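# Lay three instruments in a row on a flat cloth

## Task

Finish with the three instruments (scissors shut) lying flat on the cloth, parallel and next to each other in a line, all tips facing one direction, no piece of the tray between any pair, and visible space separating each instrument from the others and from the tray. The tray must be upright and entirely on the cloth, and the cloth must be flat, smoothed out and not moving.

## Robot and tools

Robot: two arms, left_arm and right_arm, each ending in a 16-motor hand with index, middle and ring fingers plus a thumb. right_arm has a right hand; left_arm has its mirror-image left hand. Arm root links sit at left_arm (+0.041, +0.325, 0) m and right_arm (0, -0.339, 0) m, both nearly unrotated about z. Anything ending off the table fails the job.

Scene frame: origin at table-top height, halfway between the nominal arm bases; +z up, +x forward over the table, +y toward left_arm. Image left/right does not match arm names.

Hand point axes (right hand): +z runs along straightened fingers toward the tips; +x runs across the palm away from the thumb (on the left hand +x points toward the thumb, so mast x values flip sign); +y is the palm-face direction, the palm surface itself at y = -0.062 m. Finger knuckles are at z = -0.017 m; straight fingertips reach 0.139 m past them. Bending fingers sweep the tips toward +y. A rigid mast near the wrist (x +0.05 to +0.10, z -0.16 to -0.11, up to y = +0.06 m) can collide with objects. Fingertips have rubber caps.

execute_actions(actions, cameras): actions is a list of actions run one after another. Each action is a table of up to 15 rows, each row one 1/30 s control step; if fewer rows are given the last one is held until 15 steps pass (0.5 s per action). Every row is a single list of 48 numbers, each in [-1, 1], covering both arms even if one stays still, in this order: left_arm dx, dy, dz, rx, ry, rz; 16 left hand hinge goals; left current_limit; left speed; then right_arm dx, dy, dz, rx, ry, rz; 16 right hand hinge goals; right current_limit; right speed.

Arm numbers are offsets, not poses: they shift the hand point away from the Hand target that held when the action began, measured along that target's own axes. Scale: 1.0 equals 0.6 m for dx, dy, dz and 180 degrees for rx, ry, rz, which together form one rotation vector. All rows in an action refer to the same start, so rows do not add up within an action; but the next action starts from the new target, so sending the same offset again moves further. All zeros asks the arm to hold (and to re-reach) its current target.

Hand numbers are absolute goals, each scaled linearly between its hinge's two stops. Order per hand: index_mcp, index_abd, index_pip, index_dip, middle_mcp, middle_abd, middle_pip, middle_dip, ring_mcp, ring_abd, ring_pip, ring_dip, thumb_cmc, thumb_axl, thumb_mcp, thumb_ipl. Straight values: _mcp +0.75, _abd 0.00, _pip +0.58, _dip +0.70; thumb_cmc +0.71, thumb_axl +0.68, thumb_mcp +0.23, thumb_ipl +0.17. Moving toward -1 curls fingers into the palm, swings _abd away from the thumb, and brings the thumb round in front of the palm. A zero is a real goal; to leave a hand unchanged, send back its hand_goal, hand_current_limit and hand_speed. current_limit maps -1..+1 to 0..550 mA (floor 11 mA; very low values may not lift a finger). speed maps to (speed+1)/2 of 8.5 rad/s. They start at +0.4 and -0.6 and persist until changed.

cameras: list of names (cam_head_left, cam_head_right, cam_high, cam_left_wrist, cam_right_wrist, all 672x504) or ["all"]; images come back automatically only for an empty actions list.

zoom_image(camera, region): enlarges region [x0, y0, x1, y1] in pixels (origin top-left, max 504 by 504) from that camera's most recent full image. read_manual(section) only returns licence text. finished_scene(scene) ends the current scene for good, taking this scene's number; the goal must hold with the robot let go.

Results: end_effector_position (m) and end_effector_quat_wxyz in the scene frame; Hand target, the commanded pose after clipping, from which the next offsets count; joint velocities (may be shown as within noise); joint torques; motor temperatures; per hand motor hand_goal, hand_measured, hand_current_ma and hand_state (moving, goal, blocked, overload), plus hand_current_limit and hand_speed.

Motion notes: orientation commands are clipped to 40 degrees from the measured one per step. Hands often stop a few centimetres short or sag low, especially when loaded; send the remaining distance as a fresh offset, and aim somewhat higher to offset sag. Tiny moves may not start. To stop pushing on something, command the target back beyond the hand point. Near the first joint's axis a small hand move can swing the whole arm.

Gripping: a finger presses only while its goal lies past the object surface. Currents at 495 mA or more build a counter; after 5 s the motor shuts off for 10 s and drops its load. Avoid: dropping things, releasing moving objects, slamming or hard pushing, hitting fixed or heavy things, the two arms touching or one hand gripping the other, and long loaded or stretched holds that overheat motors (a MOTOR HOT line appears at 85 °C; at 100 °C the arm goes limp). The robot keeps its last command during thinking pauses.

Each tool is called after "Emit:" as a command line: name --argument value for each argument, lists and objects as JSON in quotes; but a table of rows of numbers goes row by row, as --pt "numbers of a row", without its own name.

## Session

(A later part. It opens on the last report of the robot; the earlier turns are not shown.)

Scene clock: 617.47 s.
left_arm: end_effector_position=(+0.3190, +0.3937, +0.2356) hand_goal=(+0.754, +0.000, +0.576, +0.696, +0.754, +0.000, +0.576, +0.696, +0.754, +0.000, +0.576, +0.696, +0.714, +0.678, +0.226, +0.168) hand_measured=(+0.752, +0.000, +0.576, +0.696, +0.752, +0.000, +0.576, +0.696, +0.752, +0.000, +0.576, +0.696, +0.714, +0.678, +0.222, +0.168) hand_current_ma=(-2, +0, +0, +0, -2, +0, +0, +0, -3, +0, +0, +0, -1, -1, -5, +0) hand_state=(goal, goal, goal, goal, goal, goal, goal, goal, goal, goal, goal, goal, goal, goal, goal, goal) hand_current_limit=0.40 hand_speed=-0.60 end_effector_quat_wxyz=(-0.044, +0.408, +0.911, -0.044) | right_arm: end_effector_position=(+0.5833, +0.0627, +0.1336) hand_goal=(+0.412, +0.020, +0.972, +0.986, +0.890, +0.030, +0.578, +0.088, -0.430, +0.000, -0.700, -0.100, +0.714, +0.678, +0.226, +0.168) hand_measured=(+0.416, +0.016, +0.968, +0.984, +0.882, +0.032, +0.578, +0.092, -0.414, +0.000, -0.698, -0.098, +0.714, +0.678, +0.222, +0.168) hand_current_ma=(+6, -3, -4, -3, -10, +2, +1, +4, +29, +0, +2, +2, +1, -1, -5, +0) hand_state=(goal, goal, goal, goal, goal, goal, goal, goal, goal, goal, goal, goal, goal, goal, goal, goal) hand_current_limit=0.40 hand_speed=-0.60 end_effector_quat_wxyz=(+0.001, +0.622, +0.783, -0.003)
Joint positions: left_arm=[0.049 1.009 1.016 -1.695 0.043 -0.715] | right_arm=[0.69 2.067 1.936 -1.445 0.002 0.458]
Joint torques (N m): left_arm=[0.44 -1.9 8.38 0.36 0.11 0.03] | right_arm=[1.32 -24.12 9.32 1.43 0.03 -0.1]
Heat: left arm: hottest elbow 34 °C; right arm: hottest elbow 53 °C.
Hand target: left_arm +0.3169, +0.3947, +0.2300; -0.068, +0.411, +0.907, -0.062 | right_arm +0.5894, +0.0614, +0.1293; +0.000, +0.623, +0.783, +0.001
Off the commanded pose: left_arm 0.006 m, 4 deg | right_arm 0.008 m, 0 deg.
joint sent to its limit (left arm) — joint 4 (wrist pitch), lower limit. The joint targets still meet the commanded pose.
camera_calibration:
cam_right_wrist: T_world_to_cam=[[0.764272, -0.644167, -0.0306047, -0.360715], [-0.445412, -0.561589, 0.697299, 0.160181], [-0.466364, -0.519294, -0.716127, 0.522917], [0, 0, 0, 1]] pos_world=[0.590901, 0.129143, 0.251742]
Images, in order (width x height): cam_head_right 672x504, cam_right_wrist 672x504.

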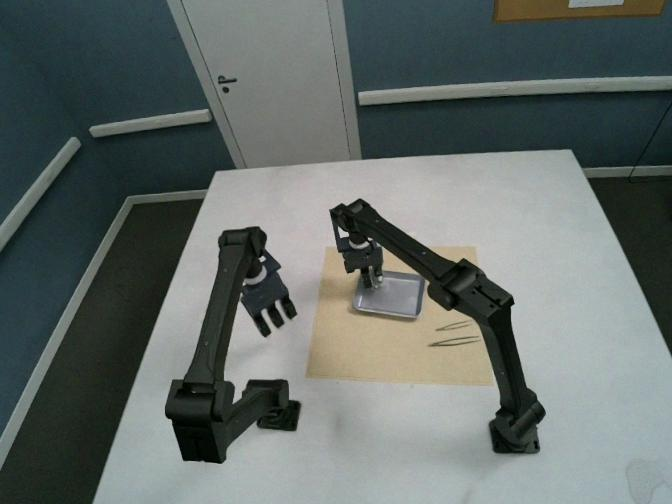

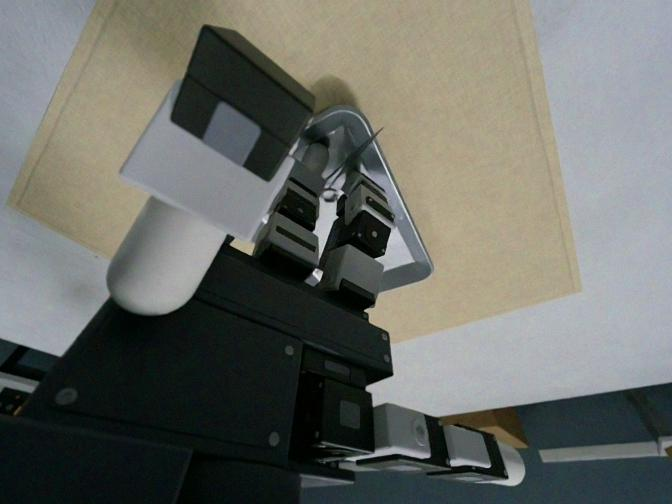

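Emit:
execute_actions --actions '[[[0,0,0,0,0,0,0.754,0,0.576,0.696,0.754,0,0.576,0.696,0.754,0,0.576,0.696,0.714,0.678,0.226,0.168,0.4,-0.6,0,0,0.003,0,0,0,0.411,-0.15,0.971,0.986,0.89,0.18,0.577,0.087,-0.43,0,-0.7,-0.1,0.714,0.678,0.226,0.168,0.4,-0.88]],[[0,0,0,0,0,0,0.754,0,0.576,0.696,0.754,0,0.576,0.696,0.754,0,0.576,0.696,0.714,0.678,0.226,0.168,0.4,-0.6,0,0,0,0,0,0,0.411,-0.3,0.971,0.986,0.89,0.3,0.577,0.087,-0.43,0,-0.7,-0.1,0.714,0.678,0.226,0.168,0.4,-0.85]]]' --cameras '["cam_right_wrist","cam_head_right"]'

Emit:
zoom_image --camera "cam_right_wrist" --region '[260, 50, 440, 220]'

Emit:
zoom_image --camera "cam_head_right" --region '[345, 245, 425, 325]'

Scene clock: 622.63 s.
left_arm: end_effector_position=(+0.3190, +0.3937, +0.2356) hand_goal=(+0.754, +0.000, +0.576, +0.696, +0.754, +0.000, +0.576, +0.696, +0.754, +0.000, +0.576, +0.696, +0.714, +0.678, +0.226, +0.168) hand_measured=(+0.752, +0.000, +0.576, +0.696, +0.752, +0.000, +0.576, +0.696, +0.752, +0.000, +0.576, +0.696, +0.714, +0.678, +0.222, +0.168) hand_current_ma=(-2, +0, +0, +0, -2, +0, +0, +0, -3, +0, +0, +0, -1, -1, -5, +0) hand_state=(goal, goal, goal, goal, goal, goal, goal, goal, goal, goal, goal, goal, goal, goal, goal, goal) hand_current_limit=0.40 hand_speed=-0.60 end_effector_quat_wxyz=(-0.044, +0.408, +0.911, -0.044) | right_arm: end_effector_position=(+0.5841, +0.0633, +0.1339) hand_goal=(+0.412, -0.300, +0.972, +0.986, +0.890, +0.300, +0.578, +0.088, -0.430, +0.000, -0.700, -0.100, +0.714, +0.678, +0.226, +0.168) hand_measured=(+0.416, -0.110, +0.972, +0.986, +0.884, +0.138, +0.578, +0.088, -0.414, +0.000, -0.698, -0.098, +0.714, +0.678, +0.222, +0.168) hand_current_ma=(+4, +385, +0, -1, -8, -385, +0, +0, +29, +0, +2, +2, +1, -1, -5, +0) hand_state=(goal, blocked, goal, goal, goal, blocked, goal, goal, goal, goal, goal, goal, goal, goal, goal, goal) hand_current_limit=0.40 hand_speed=-0.85 end_effector_quat_wxyz=(+0.001, +0.622, +0.783, -0.001)
Joint positions: left_arm=[0.049 1.009 1.016 -1.695 0.043 -0.715] | right_arm=[0.69 2.067 1.936 -1.441 0.002 0.458]
Joint torques (N m): left_arm=[0.56 -1.9 8.44 0.31 0.12 0.02] | right_arm=[1.03 -24.12 9.02 1.5 0.05 -0.09]
Heat: left arm: hottest elbow 34 °C; right arm: hottest elbow 52 °C.
Hand target: left_arm +0.3169, +0.3947, +0.2300; -0.068, +0.411, +0.907, -0.062 | right_arm +0.5895, +0.0615, +0.1275; +0.000, +0.623, +0.783, +0.001
Off the commanded pose: left_arm 0.006 m, 4 deg | right_arm 0.009 m, 0 deg.
joint sent to its limit (left arm) — joint 4 (wrist pitch), lower limit. The joint targets still meet the commanded pose.
camera_calibration:
cam_right_wrist: T_world_to_cam=[[0.7644, -0.644053, -0.0297953, -0.361044], [-0.447685, -0.56346, 0.694328, 0.162581], [-0.463973, -0.517405, -0.719042, 0.522746], [0, 0, 0, 1]] pos_world=[0.591307, 0.129548, 0.252235]
Images, in order (width x height): cam_head_right 672x504, cam_right_wrist 672x504.

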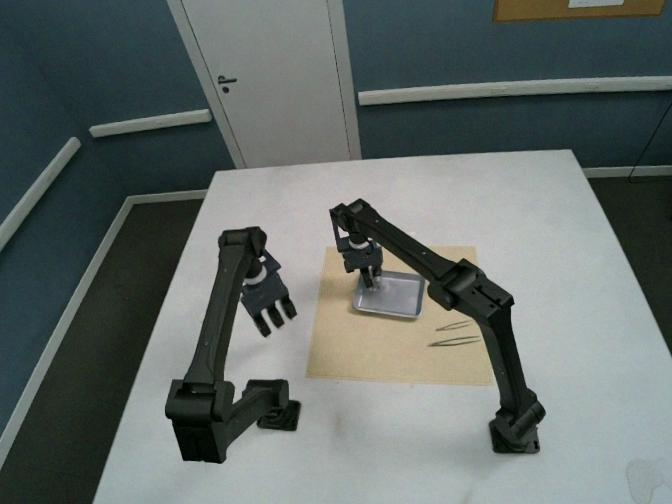

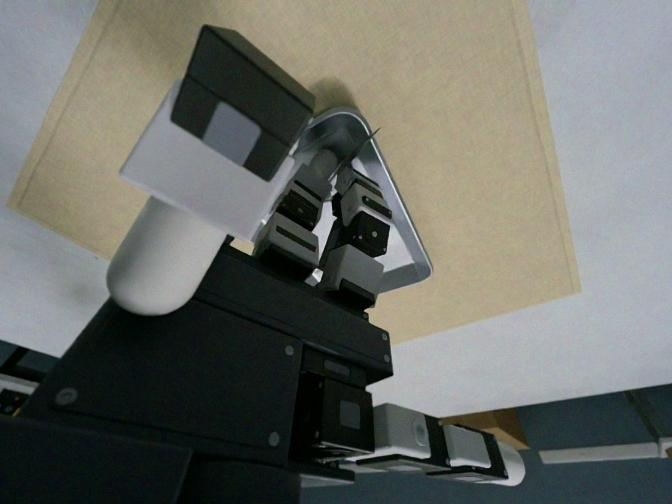

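Scaled by 2.800 from the camera's 672x504 image, which has a finer 960x720 frame.

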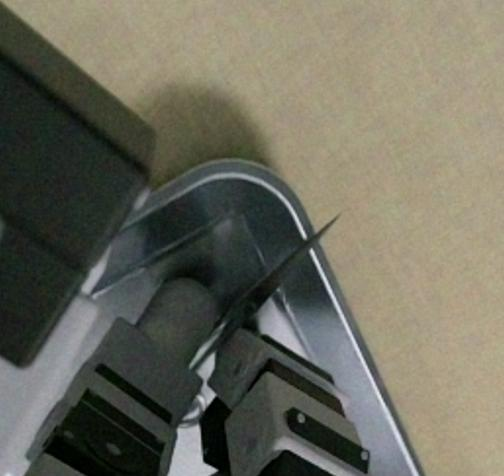

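Scaled by 6.300 from the camera's 672x504 image, which has a finer 960x720 frame.

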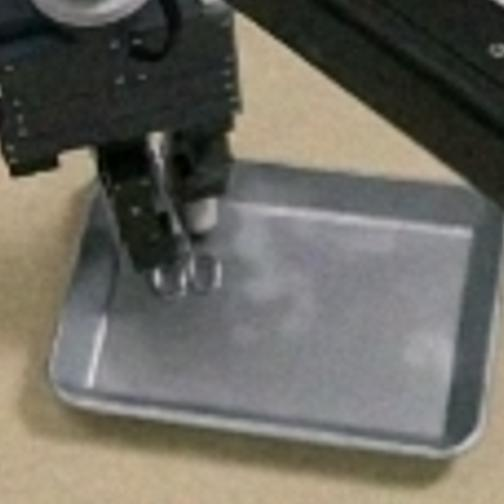

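Emit:
execute_actions --actions '[[[0,0,0,0,0,0,0.754,0,0.576,0.696,0.754,0,0.576,0.696,0.754,0,0.576,0.696,0.714,0.678,0.226,0.168,0.4,-0.6,0,0.008,-0.05,0,0,0,0.411,-0.3,0.971,0.986,0.89,0.3,0.577,0.087,-0.43,0,-0.7,-0.1,0.714,0.678,0.226,0.168,0.45,-0.85]],[[0,0,0,0,0,0,0.754,0,0.576,0.696,0.754,0,0.576,0.696,0.754,0,0.576,0.696,0.714,0.678,0.226,0.168,0.4,-0.6,0,0,-0.06,0,0,0,0.411,-0.3,0.971,0.986,0.89,0.3,0.577,0.087,-0.43,0,-0.7,-0.1,0.714,0.678,0.226,0.168,0.45,-0.85]],[[0,0,0,0,0,0,0.754,0,0.576,0.696,0.754,0,0.576,0.696,0.754,0,0.576,0.696,0.714,0.678,0.226,0.168,0.4,-0.6,0,0,-0.05,0,0,0,0.411,-0.3,0.971,0.986,0.89,0.3,0.577,0.087,-0.43,0,-0.7,-0.1,0.714,0.678,0.226,0.168,0.45,-0.85]]]' --cameras '["cam_right_wrist","cam_head_right","cam_high"]'

Emit:
zoom_image --camera "cam_right_wrist" --region '[260, 50, 440, 220]'

Emit:
zoom_image --camera "cam_head_right" --region '[345, 245, 425, 325]'

Emit:
zoom_image --camera "cam_high" --region '[270, 210, 390, 330]'

Scene clock: 629.93 s.
left_arm: end_effector_position=(+0.3190, +0.3937, +0.2356) hand_goal=(+0.754, +0.000, +0.576, +0.696, +0.754, +0.000, +0.576, +0.696, +0.754, +0.000, +0.576, +0.696, +0.714, +0.678, +0.226, +0.168) hand_measured=(+0.752, +0.000, +0.576, +0.696, +0.752, +0.000, +0.576, +0.696, +0.752, +0.000, +0.576, +0.696, +0.714, +0.678, +0.222, +0.168) hand_current_ma=(-2, +0, +0, +0, -2, +0, +0, +0, -3, +0, +0, +0, -1, -1, -5, +0) hand_state=(goal, goal, goal, goal, goal, goal, goal, goal, goal, goal, goal, goal, goal, goal, goal, goal) hand_current_limit=0.40 hand_speed=-0.60 end_effector_quat_wxyz=(-0.044, +0.408, +0.911, -0.044) | right_arm: end_effector_position=(+0.5828, +0.0615, +0.2103) hand_goal=(+0.412, -0.300, +0.972, +0.986, +0.890, +0.300, +0.578, +0.088, -0.430, +0.000, -0.700, -0.100, +0.714, +0.678, +0.226, +0.168) hand_measured=(+0.416, -0.114, +0.974, +0.986, +0.884, +0.138, +0.576, +0.088, -0.414, +0.000, -0.698, -0.098, +0.714, +0.678, +0.222, +0.168) hand_current_ma=(+4, +399, +2, +0, -8, -399, -2, -1, +29, +0, +2, +2, +1, -1, -5, +0) hand_state=(goal, blocked, goal, goal, goal, blocked, goal, goal, goal, goal, goal, goal, goal, goal, goal, goal) hand_current_limit=0.45 hand_speed=-0.85 end_effector_quat_wxyz=(-0.001, +0.622, +0.783, -0.011)
Joint positions: left_arm=[0.049 1.009 1.016 -1.695 0.043 -0.715] | right_arm=[0.69 2.07 2.145 -1.668 0.002 0.458]
Joint torques (N m): left_arm=[0.38 -1.85 8.42 0.32 0.12 0.01] | right_arm=[1.2 -24.06 13.29 0.29 0.04 -0.12]
Heat: left arm: hottest elbow 34 °C; right arm: hottest elbow 52 °C.
Hand target: left_arm +0.3169, +0.3947, +0.2300; -0.068, +0.411, +0.907, -0.062 | right_arm +0.5940, +0.0626, +0.2234; +0.000, +0.623, +0.783, +0.001
Off the commanded pose: left_arm 0.006 m, 4 deg | right_arm 0.017 m, 1 deg.
joint sent to its limit (left arm) — joint 4 (wrist pitch), lower limit. The joint targets still meet the commanded pose.
camera_calibration:
cam_right_wrist: T_world_to_cam=[[0.763373, -0.64508, -0.0336565, -0.35737], [-0.436702, -0.553772, 0.708963, 0.0977852], [-0.475976, -0.526505, -0.704442, 0.580635], [0, 0, 0, 1]] pos_world=[0.591878, 0.129326, 0.32767]
Images, in order (width x height): cam_head_right 672x504, cam_high 672x504, cam_right_wrist 672x504.

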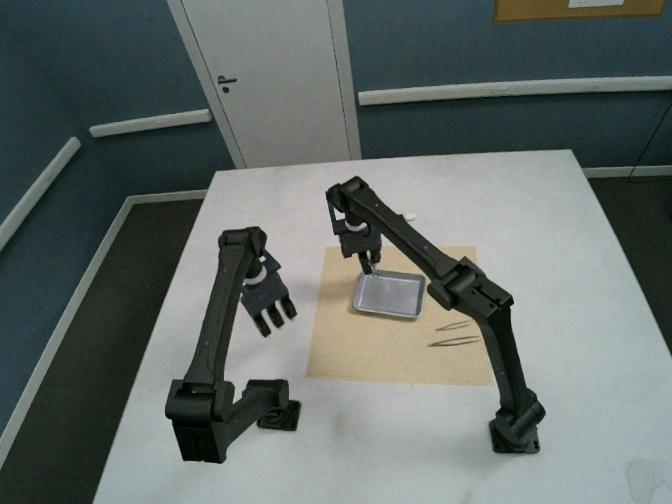

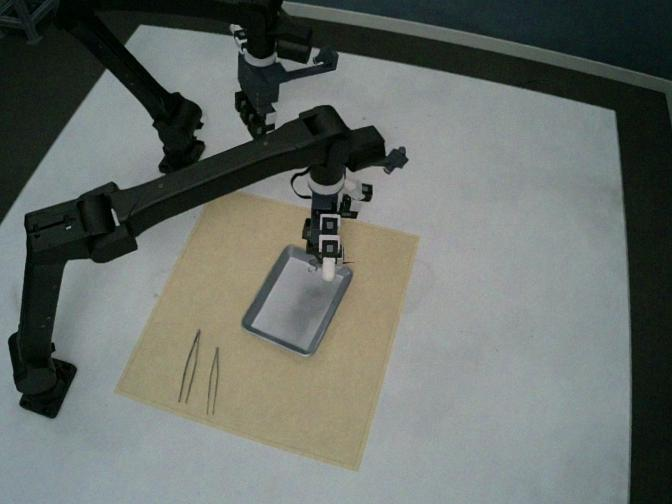

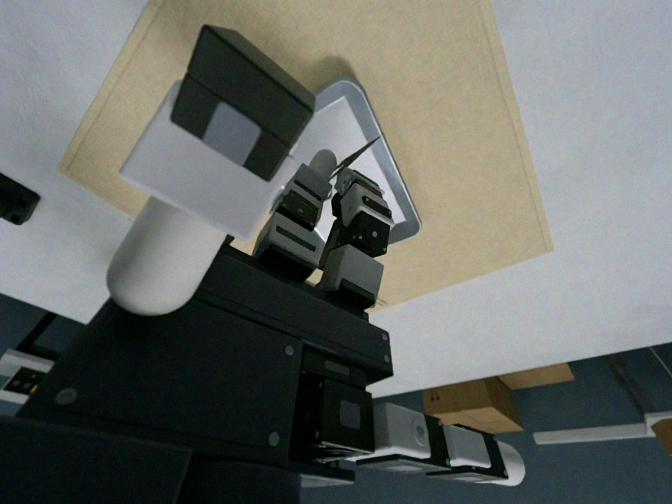

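Scaled by 2.800 from the camera's 672x504 image, which has a finer 960x720 frame.

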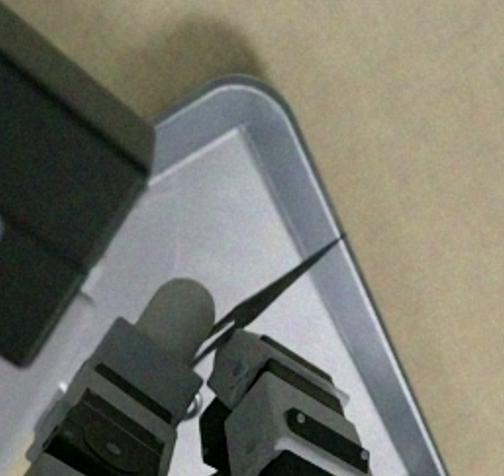

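Scaled by 6.300 from the camera's 672x504 image, which has a finer 960x720 frame.

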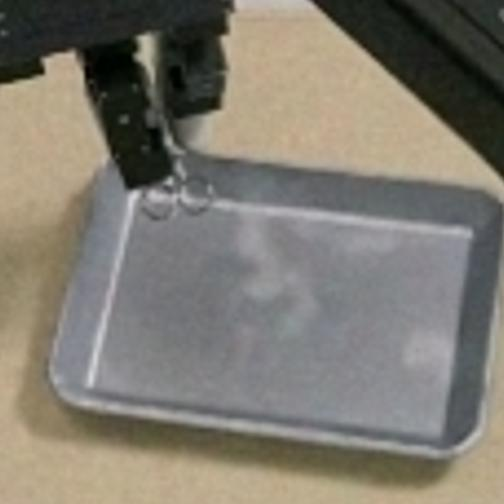

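Scaled by 4.200 from the camera's 672x504 image, which has a finer 960x720 frame.

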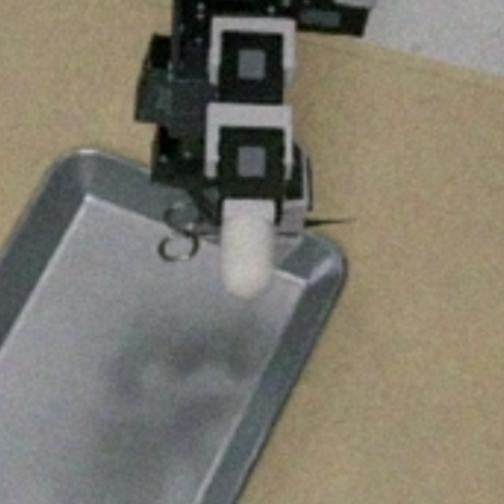

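Emit:
zoom_image --camera "cam_high" --region '[150, 310, 260, 430]'

Emit:
zoom_image --camera "cam_head_right" --region '[400, 300, 500, 380]'

Scaled by 4.200 from the camera's 672x504 image, which has a finer 960x720 frame.

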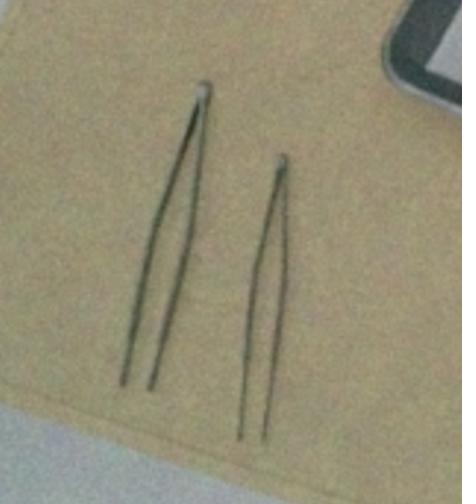

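Scaled by 5.040 from the camera's 672x504 image, which has a finer 960x720 frame.

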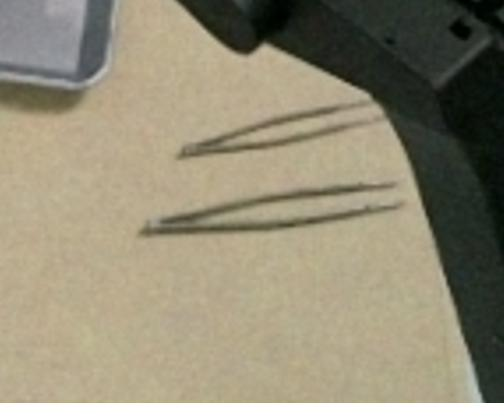

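Emit:
execute_actions --actions '[[[0,0,0,0,0,0,0.754,0,0.576,0.696,0.754,0,0.576,0.696,0.754,0,0.576,0.696,0.714,0.678,0.226,0.168,0.4,-0.6,-0.1,-0.078,0,0,0,0.1186,0.411,-0.3,0.971,0.986,0.89,0.3,0.577,0.087,-0.43,0,-0.7,-0.1,0.714,0.678,0.226,0.168,0.4,-0.85]],[[0,0,0,0,0,0,0.754,0,0.576,0.696,0.754,0,0.576,0.696,0.754,0,0.576,0.696,0.714,0.678,0.226,0.168,0.4,-0.6,-0.1214,-0.0362,0,0,0,0.1186,0.411,-0.3,0.971,0.986,0.89,0.3,0.577,0.087,-0.43,0,-0.7,-0.1,0.714,0.678,0.226,0.168,0.4,-0.85]],[[0,0,0,0,0,0,0.754,0,0.576,0.696,0.754,0,0.576,0.696,0.754,0,0.576,0.696,0.714,0.678,0.226,0.168,0.4,-0.6,-0.1263,0.0105,0,0,0,0.1186,0.411,-0.3,0.971,0.986,0.89,0.3,0.577,0.087,-0.43,0,-0.7,-0.1,0.714,0.678,0.226,0.168,0.4,-0.85]],[[0,0,0,0,0,0,0.754,0,0.576,0.696,0.754,0,0.576,0.696,0.754,0,0.576,0.696,0.714,0.678,0.226,0.168,0.4,-0.6,-0.1138,0.0558,0,0,0,0.1186,0.411,-0.3,0.971,0.986,0.89,0.3,0.577,0.087,-0.43,0,-0.7,-0.1,0.714,0.678,0.226,0.168,0.4,-0.85]],[[0,0,0,0,0,0,0.754,0,0.576,0.696,0.754,0,0.576,0.696,0.754,0,0.576,0.696,0.714,0.678,0.226,0.168,0.4,-0.6,-0.0857,0.0934,0,0,0,0,0.411,-0.3,0.971,0.986,0.89,0.3,0.577,0.087,-0.43,0,-0.7,-0.1,0.714,0.678,0.226,0.168,0.4,-0.85]]]' --cameras '["cam_right_wrist","cam_head_right","cam_high","cam_head_left"]'

Emit:
zoom_image --camera "cam_right_wrist" --region '[260, 20, 500, 260]'

Emit:
zoom_image --camera "cam_head_left" --region '[370, 250, 500, 370]'

Emit:
zoom_image --camera "cam_high" --region '[160, 270, 320, 430]'

Scene clock: 669.60 s.
left_arm: end_effector_position=(+0.3190, +0.3937, +0.2356) hand_goal=(+0.754, +0.000, +0.576, +0.696, +0.754, +0.000, +0.576, +0.696, +0.754, +0.000, +0.576, +0.696, +0.714, +0.678, +0.226, +0.168) hand_measured=(+0.752, +0.000, +0.576, +0.696, +0.752, +0.000, +0.576, +0.696, +0.752, +0.000, +0.576, +0.696, +0.714, +0.678, +0.222, +0.168) hand_current_ma=(-2, +0, +0, +0, -2, +0, +0, +0, -3, +0, +0, +0, -1, -1, -5, +0) hand_state=(goal, goal, goal, goal, goal, goal, goal, goal, goal, goal, goal, goal, goal, goal, goal, goal) hand_current_limit=0.40 hand_speed=-0.60 end_effector_quat_wxyz=(-0.044, +0.408, +0.911, -0.044) | right_arm: end_effector_position=(+0.4292, -0.2858, +0.2238) hand_goal=(+0.412, -0.300, +0.972, +0.986, +0.890, +0.300, +0.578, +0.088, -0.430, +0.000, -0.700, -0.100, +0.714, +0.678, +0.226, +0.168) hand_measured=(+0.414, -0.134, +0.976, +0.988, +0.886, +0.142, +0.576, +0.086, -0.414, +0.000, -0.698, -0.098, +0.714, +0.678, +0.222, +0.168) hand_current_ma=(+3, +385, +5, +1, -5, -385, -2, -3, +29, +0, +2, +2, +0, -1, -6, +0) hand_state=(goal, blocked, goal, goal, goal, blocked, goal, goal, goal, goal, goal, goal, goal, goal, goal, goal) hand_current_limit=0.40 hand_speed=-0.85 end_effector_quat_wxyz=(+0.001, +0.990, +0.144, -0.005)
Joint positions: left_arm=[0.049 1.009 1.016 -1.695 0.043 -0.715] | right_arm=[0.325 1.524 1.416 -1.474 0.001 1.604]
Joint torques (N m): left_arm=[0.62 -1.96 8.39 0.35 0.1 0.02] | right_arm=[1.96 -14.86 9.11 1.17 0.06 -0.12]
Motor temperatures (°C): left_arm=[26 26 34 25 26 26] | right_arm=[25 39 57 24 27 26]
Heat: left arm: hottest elbow 34 °C; right arm: hottest elbow 57 °C.
Hand target: left_arm +0.3169, +0.3947, +0.2300; -0.068, +0.411, +0.907, -0.062 | right_arm +0.4336, -0.2823, +0.2228; -0.001, +0.988, +0.153, +0.001
Off the commanded pose: left_arm 0.006 m, 4 deg | right_arm 0.006 m, 1 deg.
joint sent to its limit (left arm) — joint 4 (wrist pitch), lower limit. The joint targets still meet the commanded pose.
camera_calibration:
cam_right_wrist: T_world_to_cam=[[-0.59715, -0.801803, -0.0229036, 0.0729193], [-0.584443, 0.415357, 0.697068, 0.171796], [-0.549398, 0.42964, -0.716639, 0.641607], [0, 0, 0, 1]] pos_world=[0.496447, -0.28855, 0.341717]
Images, in order (width x height): cam_head_left 672x504, cam_head_right 672x504, cam_high 672x504, cam_right_wrist 672x504.

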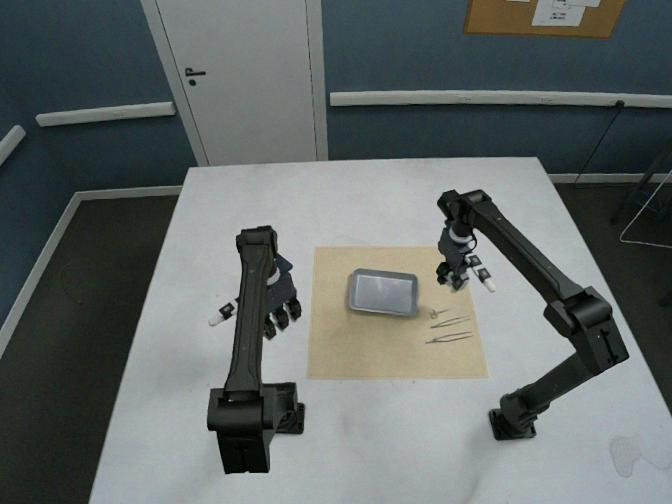

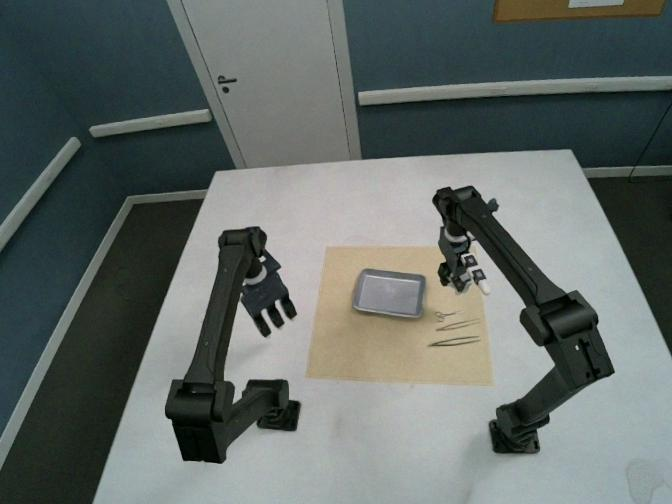

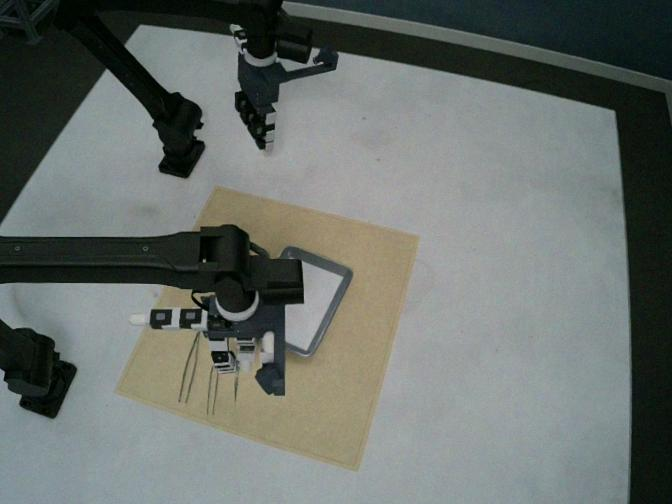

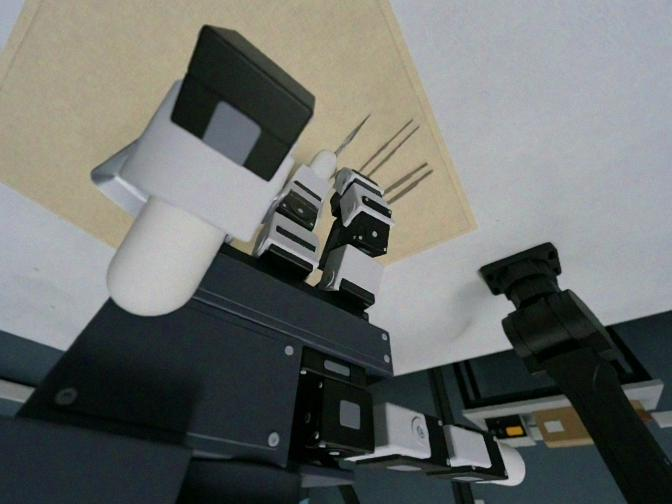

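Scaled by 2.100 from the camera's 672x504 image, which has a finer 960x720 frame.

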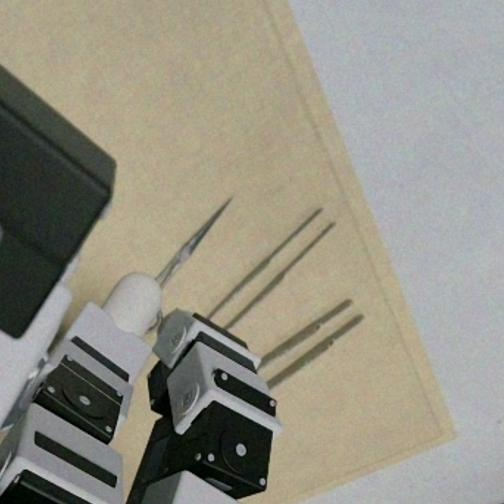

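Scaled by 3.877 from the camera's 672x504 image, which has a finer 960x720 frame.

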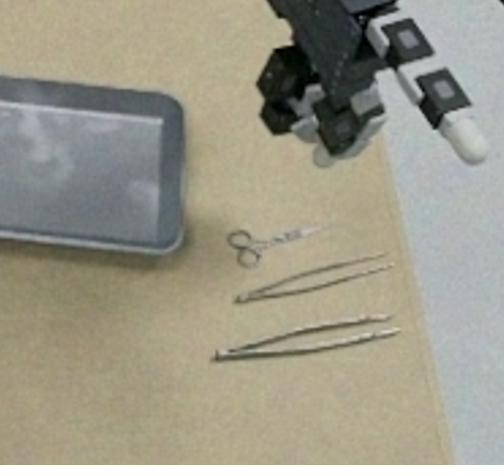

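Scaled by 3.150 from the camera's 672x504 image, which has a finer 960x720 frame.

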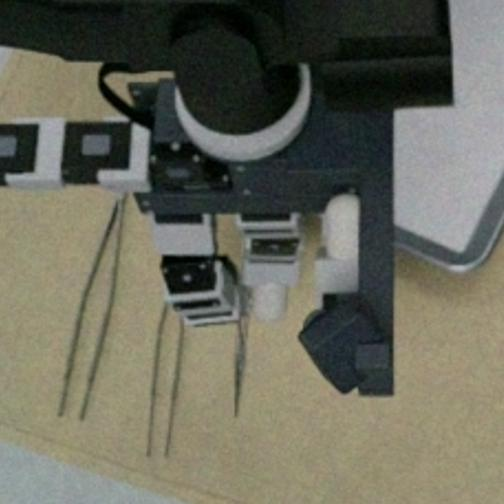

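Emit:
execute_actions --actions '[[[0,0,0,0,0,0,0.754,0,0.576,0.696,0.754,0,0.576,0.696,0.754,0,0.576,0.696,0.714,0.678,0.226,0.168,0.4,-0.6,0.14,0,-0.02,0,0,0,0.411,-0.3,0.971,0.986,0.89,0.3,0.577,0.087,-0.43,0,-0.7,-0.1,0.714,0.678,0.226,0.168,0.4,-0.85]],[[0,0,0,0,0,0,0.754,0,0.576,0.696,0.754,0,0.576,0.696,0.754,0,0.576,0.696,0.714,0.678,0.226,0.168,0.4,-0.6,0.14,0,0,0,0,0,0.411,-0.3,0.971,0.986,0.89,0.3,0.577,0.087,-0.43,0,-0.7,-0.1,0.714,0.678,0.226,0.168,0.4,-0.85]]]' --cameras '["cam_right_wrist","cam_head_right","cam_high","cam_head_left"]'

Emit:
zoom_image --camera "cam_high" --region '[160, 290, 300, 430]'

Emit:
zoom_image --camera "cam_head_left" --region '[380, 270, 490, 370]'

Emit:
zoom_image --camera "cam_head_right" --region '[390, 270, 500, 370]'

Scene clock: 695.57 s.
left_arm: end_effector_position=(+0.3190, +0.3937, +0.2356) hand_goal=(+0.754, +0.000, +0.576, +0.696, +0.754, +0.000, +0.576, +0.696, +0.754, +0.000, +0.576, +0.696, +0.714, +0.678, +0.226, +0.168) hand_measured=(+0.752, +0.000, +0.576, +0.696, +0.752, +0.000, +0.576, +0.696, +0.752, +0.000, +0.576, +0.696, +0.714, +0.678, +0.222, +0.168) hand_current_ma=(-2, +0, +0, +0, -2, +0, +0, +0, -3, +0, +0, +0, -1, -1, -5, +0) hand_state=(goal, goal, goal, goal, goal, goal, goal, goal, goal, goal, goal, goal, goal, goal, goal, goal) hand_current_limit=0.40 hand_speed=-0.60 end_effector_quat_wxyz=(-0.044, +0.408, +0.911, -0.044) | right_arm: end_effector_position=(+0.5846, -0.2345, +0.2225) hand_goal=(+0.412, -0.300, +0.972, +0.986, +0.890, +0.300, +0.578, +0.088, -0.430, +0.000, -0.700, -0.100, +0.714, +0.678, +0.226, +0.168) hand_measured=(+0.414, -0.134, +0.976, +0.988, +0.886, +0.142, +0.576, +0.084, -0.414, +0.000, -0.698, -0.098, +0.714, +0.678, +0.222, +0.168) hand_current_ma=(+3, +385, +5, +1, -5, -385, -2, -3, +29, +0, +2, +2, +0, -1, -6, +0) hand_state=(goal, blocked, goal, goal, goal, blocked, goal, goal, goal, goal, goal, goal, goal, goal, goal, goal) hand_current_limit=0.40 hand_speed=-0.85 end_effector_quat_wxyz=(+0.003, +0.989, +0.149, -0.010)
Joint positions: left_arm=[0.049 1.009 1.016 -1.695 0.043 -0.715] | right_arm=[0.325 1.982 2.032 -1.641 0.002 1.594]
Joint torques (N m): left_arm=[0.5 -1.96 8.39 0.31 0.11 0] | right_arm=[1.67 -22.95 12.71 -0.02 0.05 -0.12]
Heat: left arm: hottest elbow 34 °C; right arm: hottest elbow 54 °C.
Hand target: left_arm +0.3169, +0.3947, +0.2300; -0.068, +0.411, +0.907, -0.062 | right_arm +0.5937, -0.2316, +0.2352; -0.001, +0.988, +0.153, +0.001
Off the commanded pose: left_arm 0.006 m, 4 deg | right_arm 0.016 m, 1 deg.
joint sent to its limit (left arm) — joint 4 (wrist pitch), lower limit. The joint targets still meet the commanded pose.
camera_calibration:
cam_right_wrist: T_world_to_cam=[[-0.589244, -0.807835, -0.0139094, 0.198791], [-0.582027, 0.412471, 0.700794, 0.239398], [-0.560389, 0.421035, -0.713228, 0.707767], [0, 0, 0, 1]] pos_world=[0.653097, -0.236149, 0.339795]
Images, in order (width x height): cam_head_left 672x504, cam_head_right 672x504, cam_high 672x504, cam_right_wrist 672x504.

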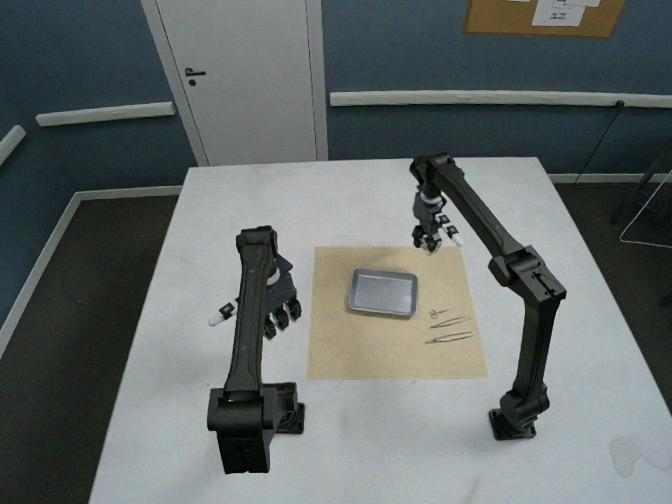

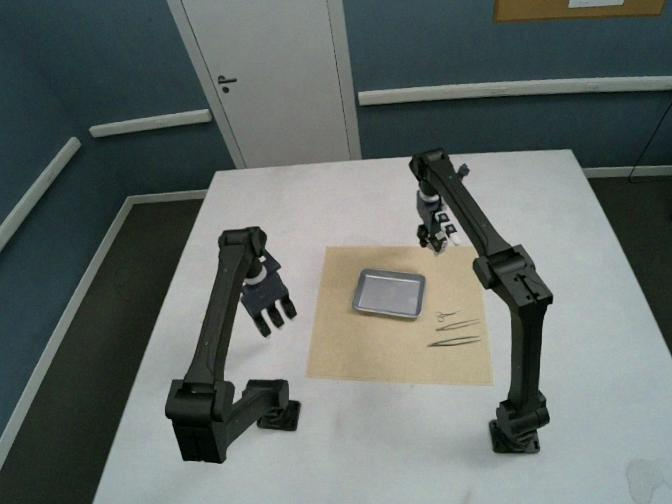

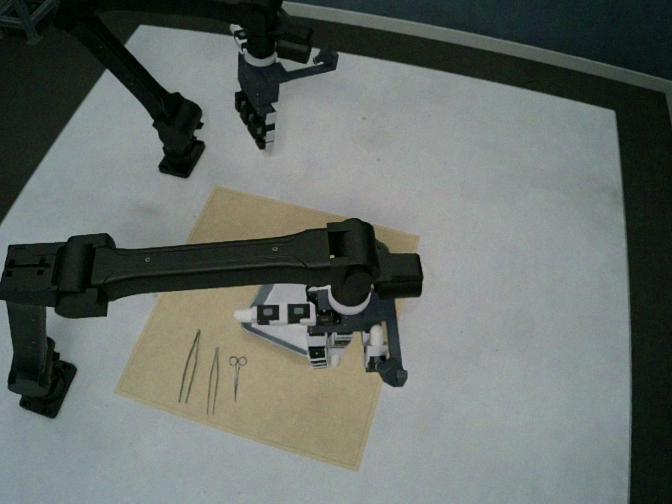

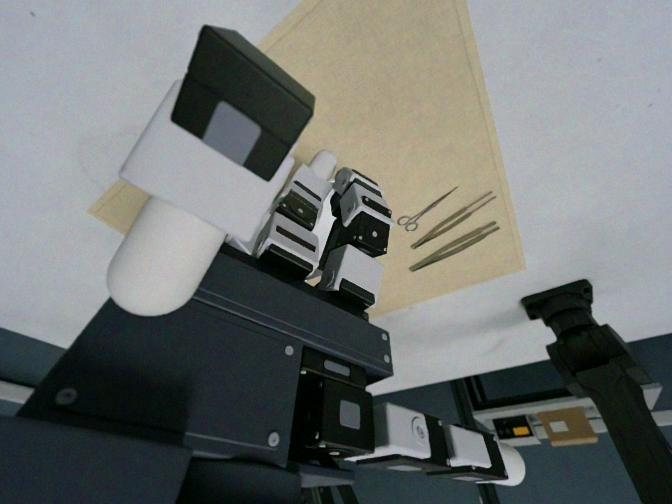

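Scaled by 3.600 from the camera's 672x504 image, which has a finer 960x720 frame.

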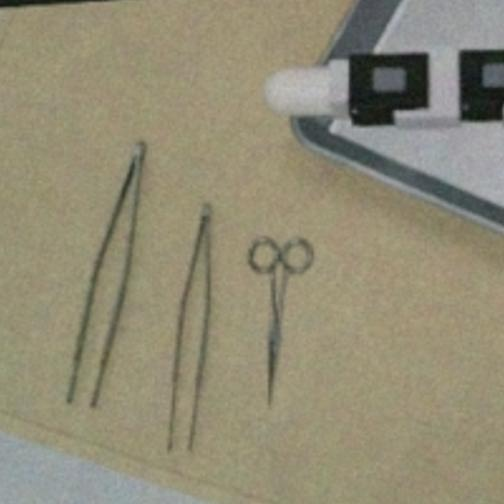

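Scaled by 4.582 from the camera's 672x504 image, which has a finer 960x720 frame.

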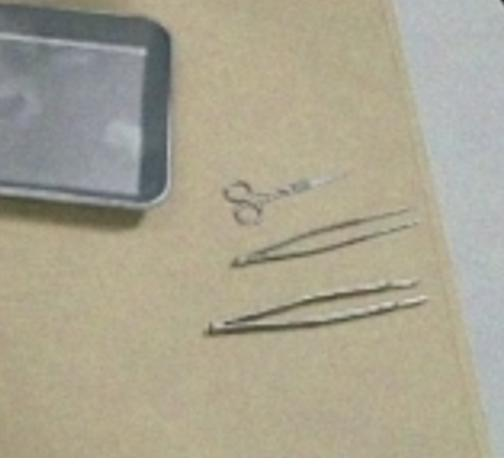

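Scaled by 4.582 from the camera's 672x504 image, which has a finer 960x720 frame.

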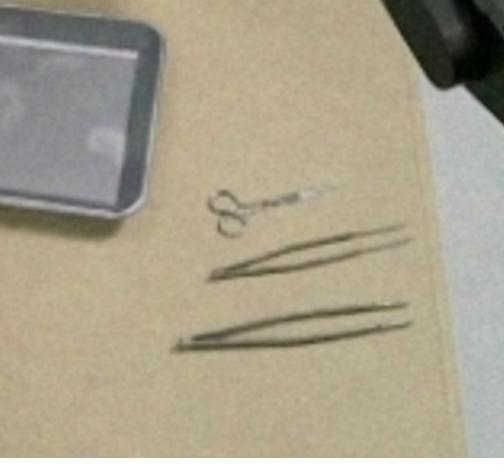

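Emit:
execute_actions --actions '[[[0,0,0,0,0,0,0.754,0,0.576,0.696,0.754,0,0.576,0.696,0.754,0,0.576,0.696,0.714,0.678,0.226,0.168,0.4,-0.6,0,0.1,0,0,0,0,0.411,0,0.971,0.986,0.89,0,0.577,0.087,-0.43,0,-0.7,-0.1,0.714,0.678,0.226,0.168,0.4,-0.7]],[[0,0,0,0,0,0,0.754,0,0.576,0.696,0.754,0,0.576,0.696,0.754,0,0.576,0.696,0.714,0.678,0.226,0.168,0.4,-0.6,0.05,0.13,-0.02,0,0,0,0.411,0,0.971,0.986,0.89,0,0.577,0.087,-0.43,0,-0.7,-0.1,0.714,0.678,0.226,0.168,0.4,-0.7]]]' --cameras '["cam_head_right","cam_high","cam_head_left"]'

Emit:
zoom_image --camera "cam_high" --region '[100, 170, 440, 480]'

Emit:
zoom_image --camera "cam_head_left" --region '[290, 230, 500, 400]'

Emit:
zoom_image --camera "cam_head_right" --region '[290, 230, 510, 400]'

Scene clock: 706.73 s.
left_arm: end_effector_position=(+0.3190, +0.3937, +0.2356) hand_goal=(+0.754, +0.000, +0.576, +0.696, +0.754, +0.000, +0.576, +0.696, +0.754, +0.000, +0.576, +0.696, +0.714, +0.678, +0.226, +0.168) hand_measured=(+0.752, +0.000, +0.576, +0.696, +0.752, +0.000, +0.576, +0.696, +0.752, +0.000, +0.576, +0.696, +0.714, +0.678, +0.222, +0.168) hand_current_ma=(-2, +0, +0, +0, -2, +0, +0, +0, -3, +0, +0, +0, -1, -1, -5, +0) hand_state=(goal, goal, goal, goal, goal, goal, goal, goal, goal, goal, goal, goal, goal, goal, goal, goal) hand_current_limit=0.40 hand_speed=-0.60 end_effector_quat_wxyz=(-0.044, +0.408, +0.911, -0.044) | right_arm: end_effector_position=(+0.6539, -0.3600, +0.2384) hand_goal=(+0.412, +0.000, +0.972, +0.986, +0.890, +0.000, +0.578, +0.088, -0.430, +0.000, -0.700, -0.100, +0.714, +0.678, +0.226, +0.168) hand_measured=(+0.414, -0.002, +0.974, +0.988, +0.886, +0.002, +0.576, +0.086, -0.414, +0.000, -0.698, -0.098, +0.714, +0.678, +0.222, +0.168) hand_current_ma=(+3, -2, +2, +1, -4, +2, -2, -3, +29, +0, +2, +2, +0, -1, -6, +0) hand_state=(goal, goal, goal, goal, goal, goal, goal, goal, goal, goal, goal, goal, goal, goal, goal, goal) hand_current_limit=0.40 hand_speed=-0.70 end_effector_quat_wxyz=(+0.005, +0.989, +0.146, +0.018)
Joint positions: left_arm=[0.049 1.009 1.016 -1.695 0.043 -0.715] | right_arm=[0.109 2.086 2.241 -1.69 0.008 1.382]
Joint torques (N m): left_arm=[0.56 -2.08 8.4 0.28 0.11 0.02] | right_arm=[2.26 -23.06 12.96 0.21 0.17 -0.17]
Heat: left arm: hottest elbow 34 °C; right arm: hottest elbow 54 °C.
Hand target: left_arm +0.3169, +0.3947, +0.2300; -0.068, +0.411, +0.907, -0.062 | right_arm +0.6640, -0.3540, +0.2471; +0.000, +0.988, +0.153, +0.001
Off the commanded pose: left_arm 0.006 m, 4 deg | right_arm 0.015 m, 2 deg.
joint sent to its limit (left arm) — joint 4 (wrist pitch), lower limit. The joint targets still meet the commanded pose.
joint sent to its limit (right arm) — joint 4 (wrist pitch), lower limit. The joint targets are off in orientation, not in position.
Images, in order (width x height): cam_head_left 672x504, cam_head_right 672x504, cam_high 672x504.

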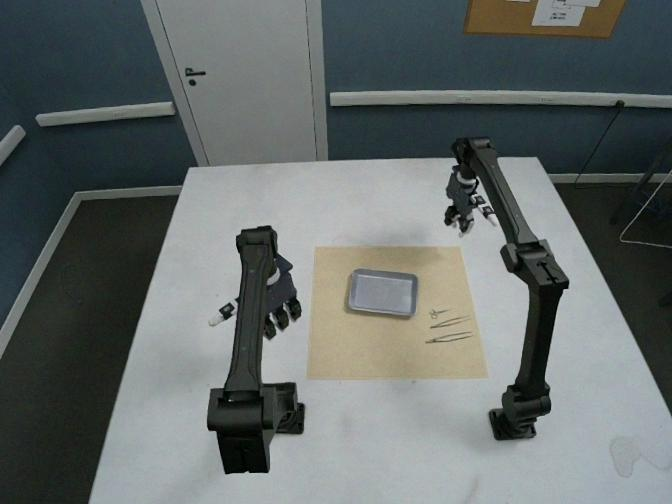

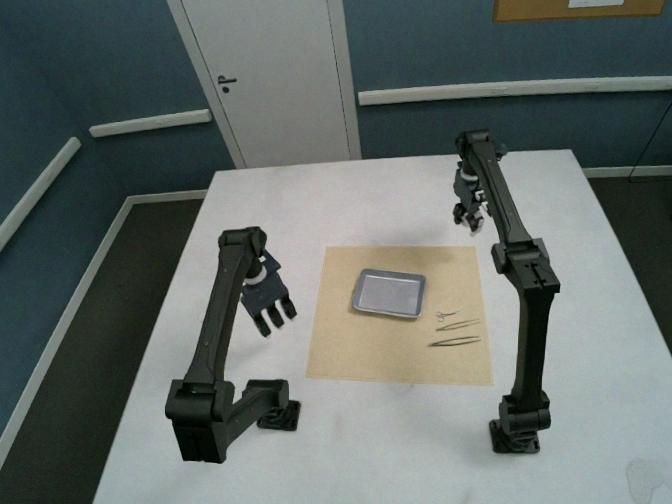

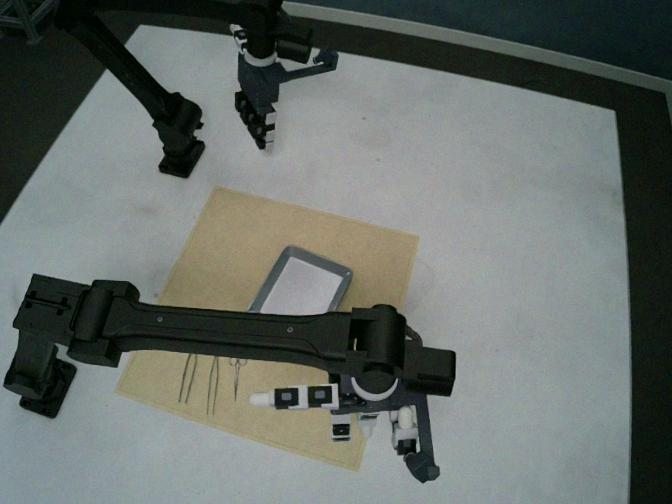

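Scaled by 1.482 from the camera's 672x504 image, which has a finer 960x720 frame.

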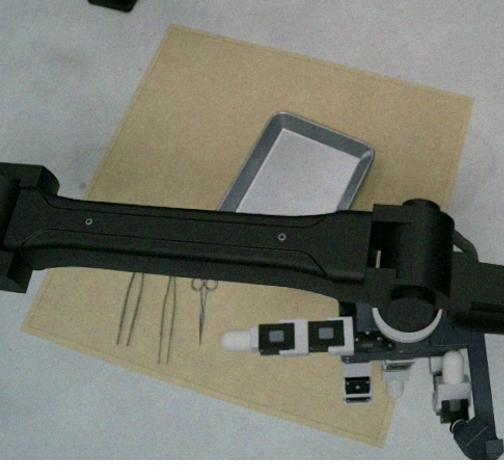

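Scaled by 2.400 from the camera's 672x504 image, which has a finer 960x720 frame.

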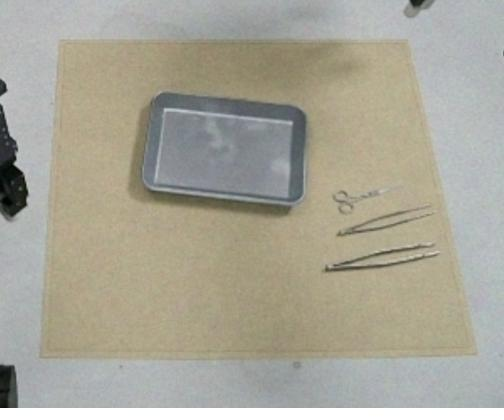

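Scaled by 2.291 from the camera's 672x504 image, which has a finer 960x720 frame.

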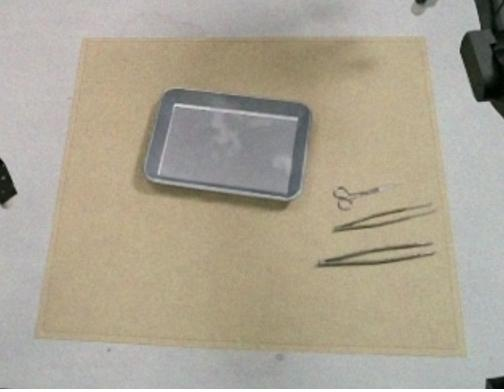

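Emit:
finished_scene --scene 2

The scene is finished: the task was done.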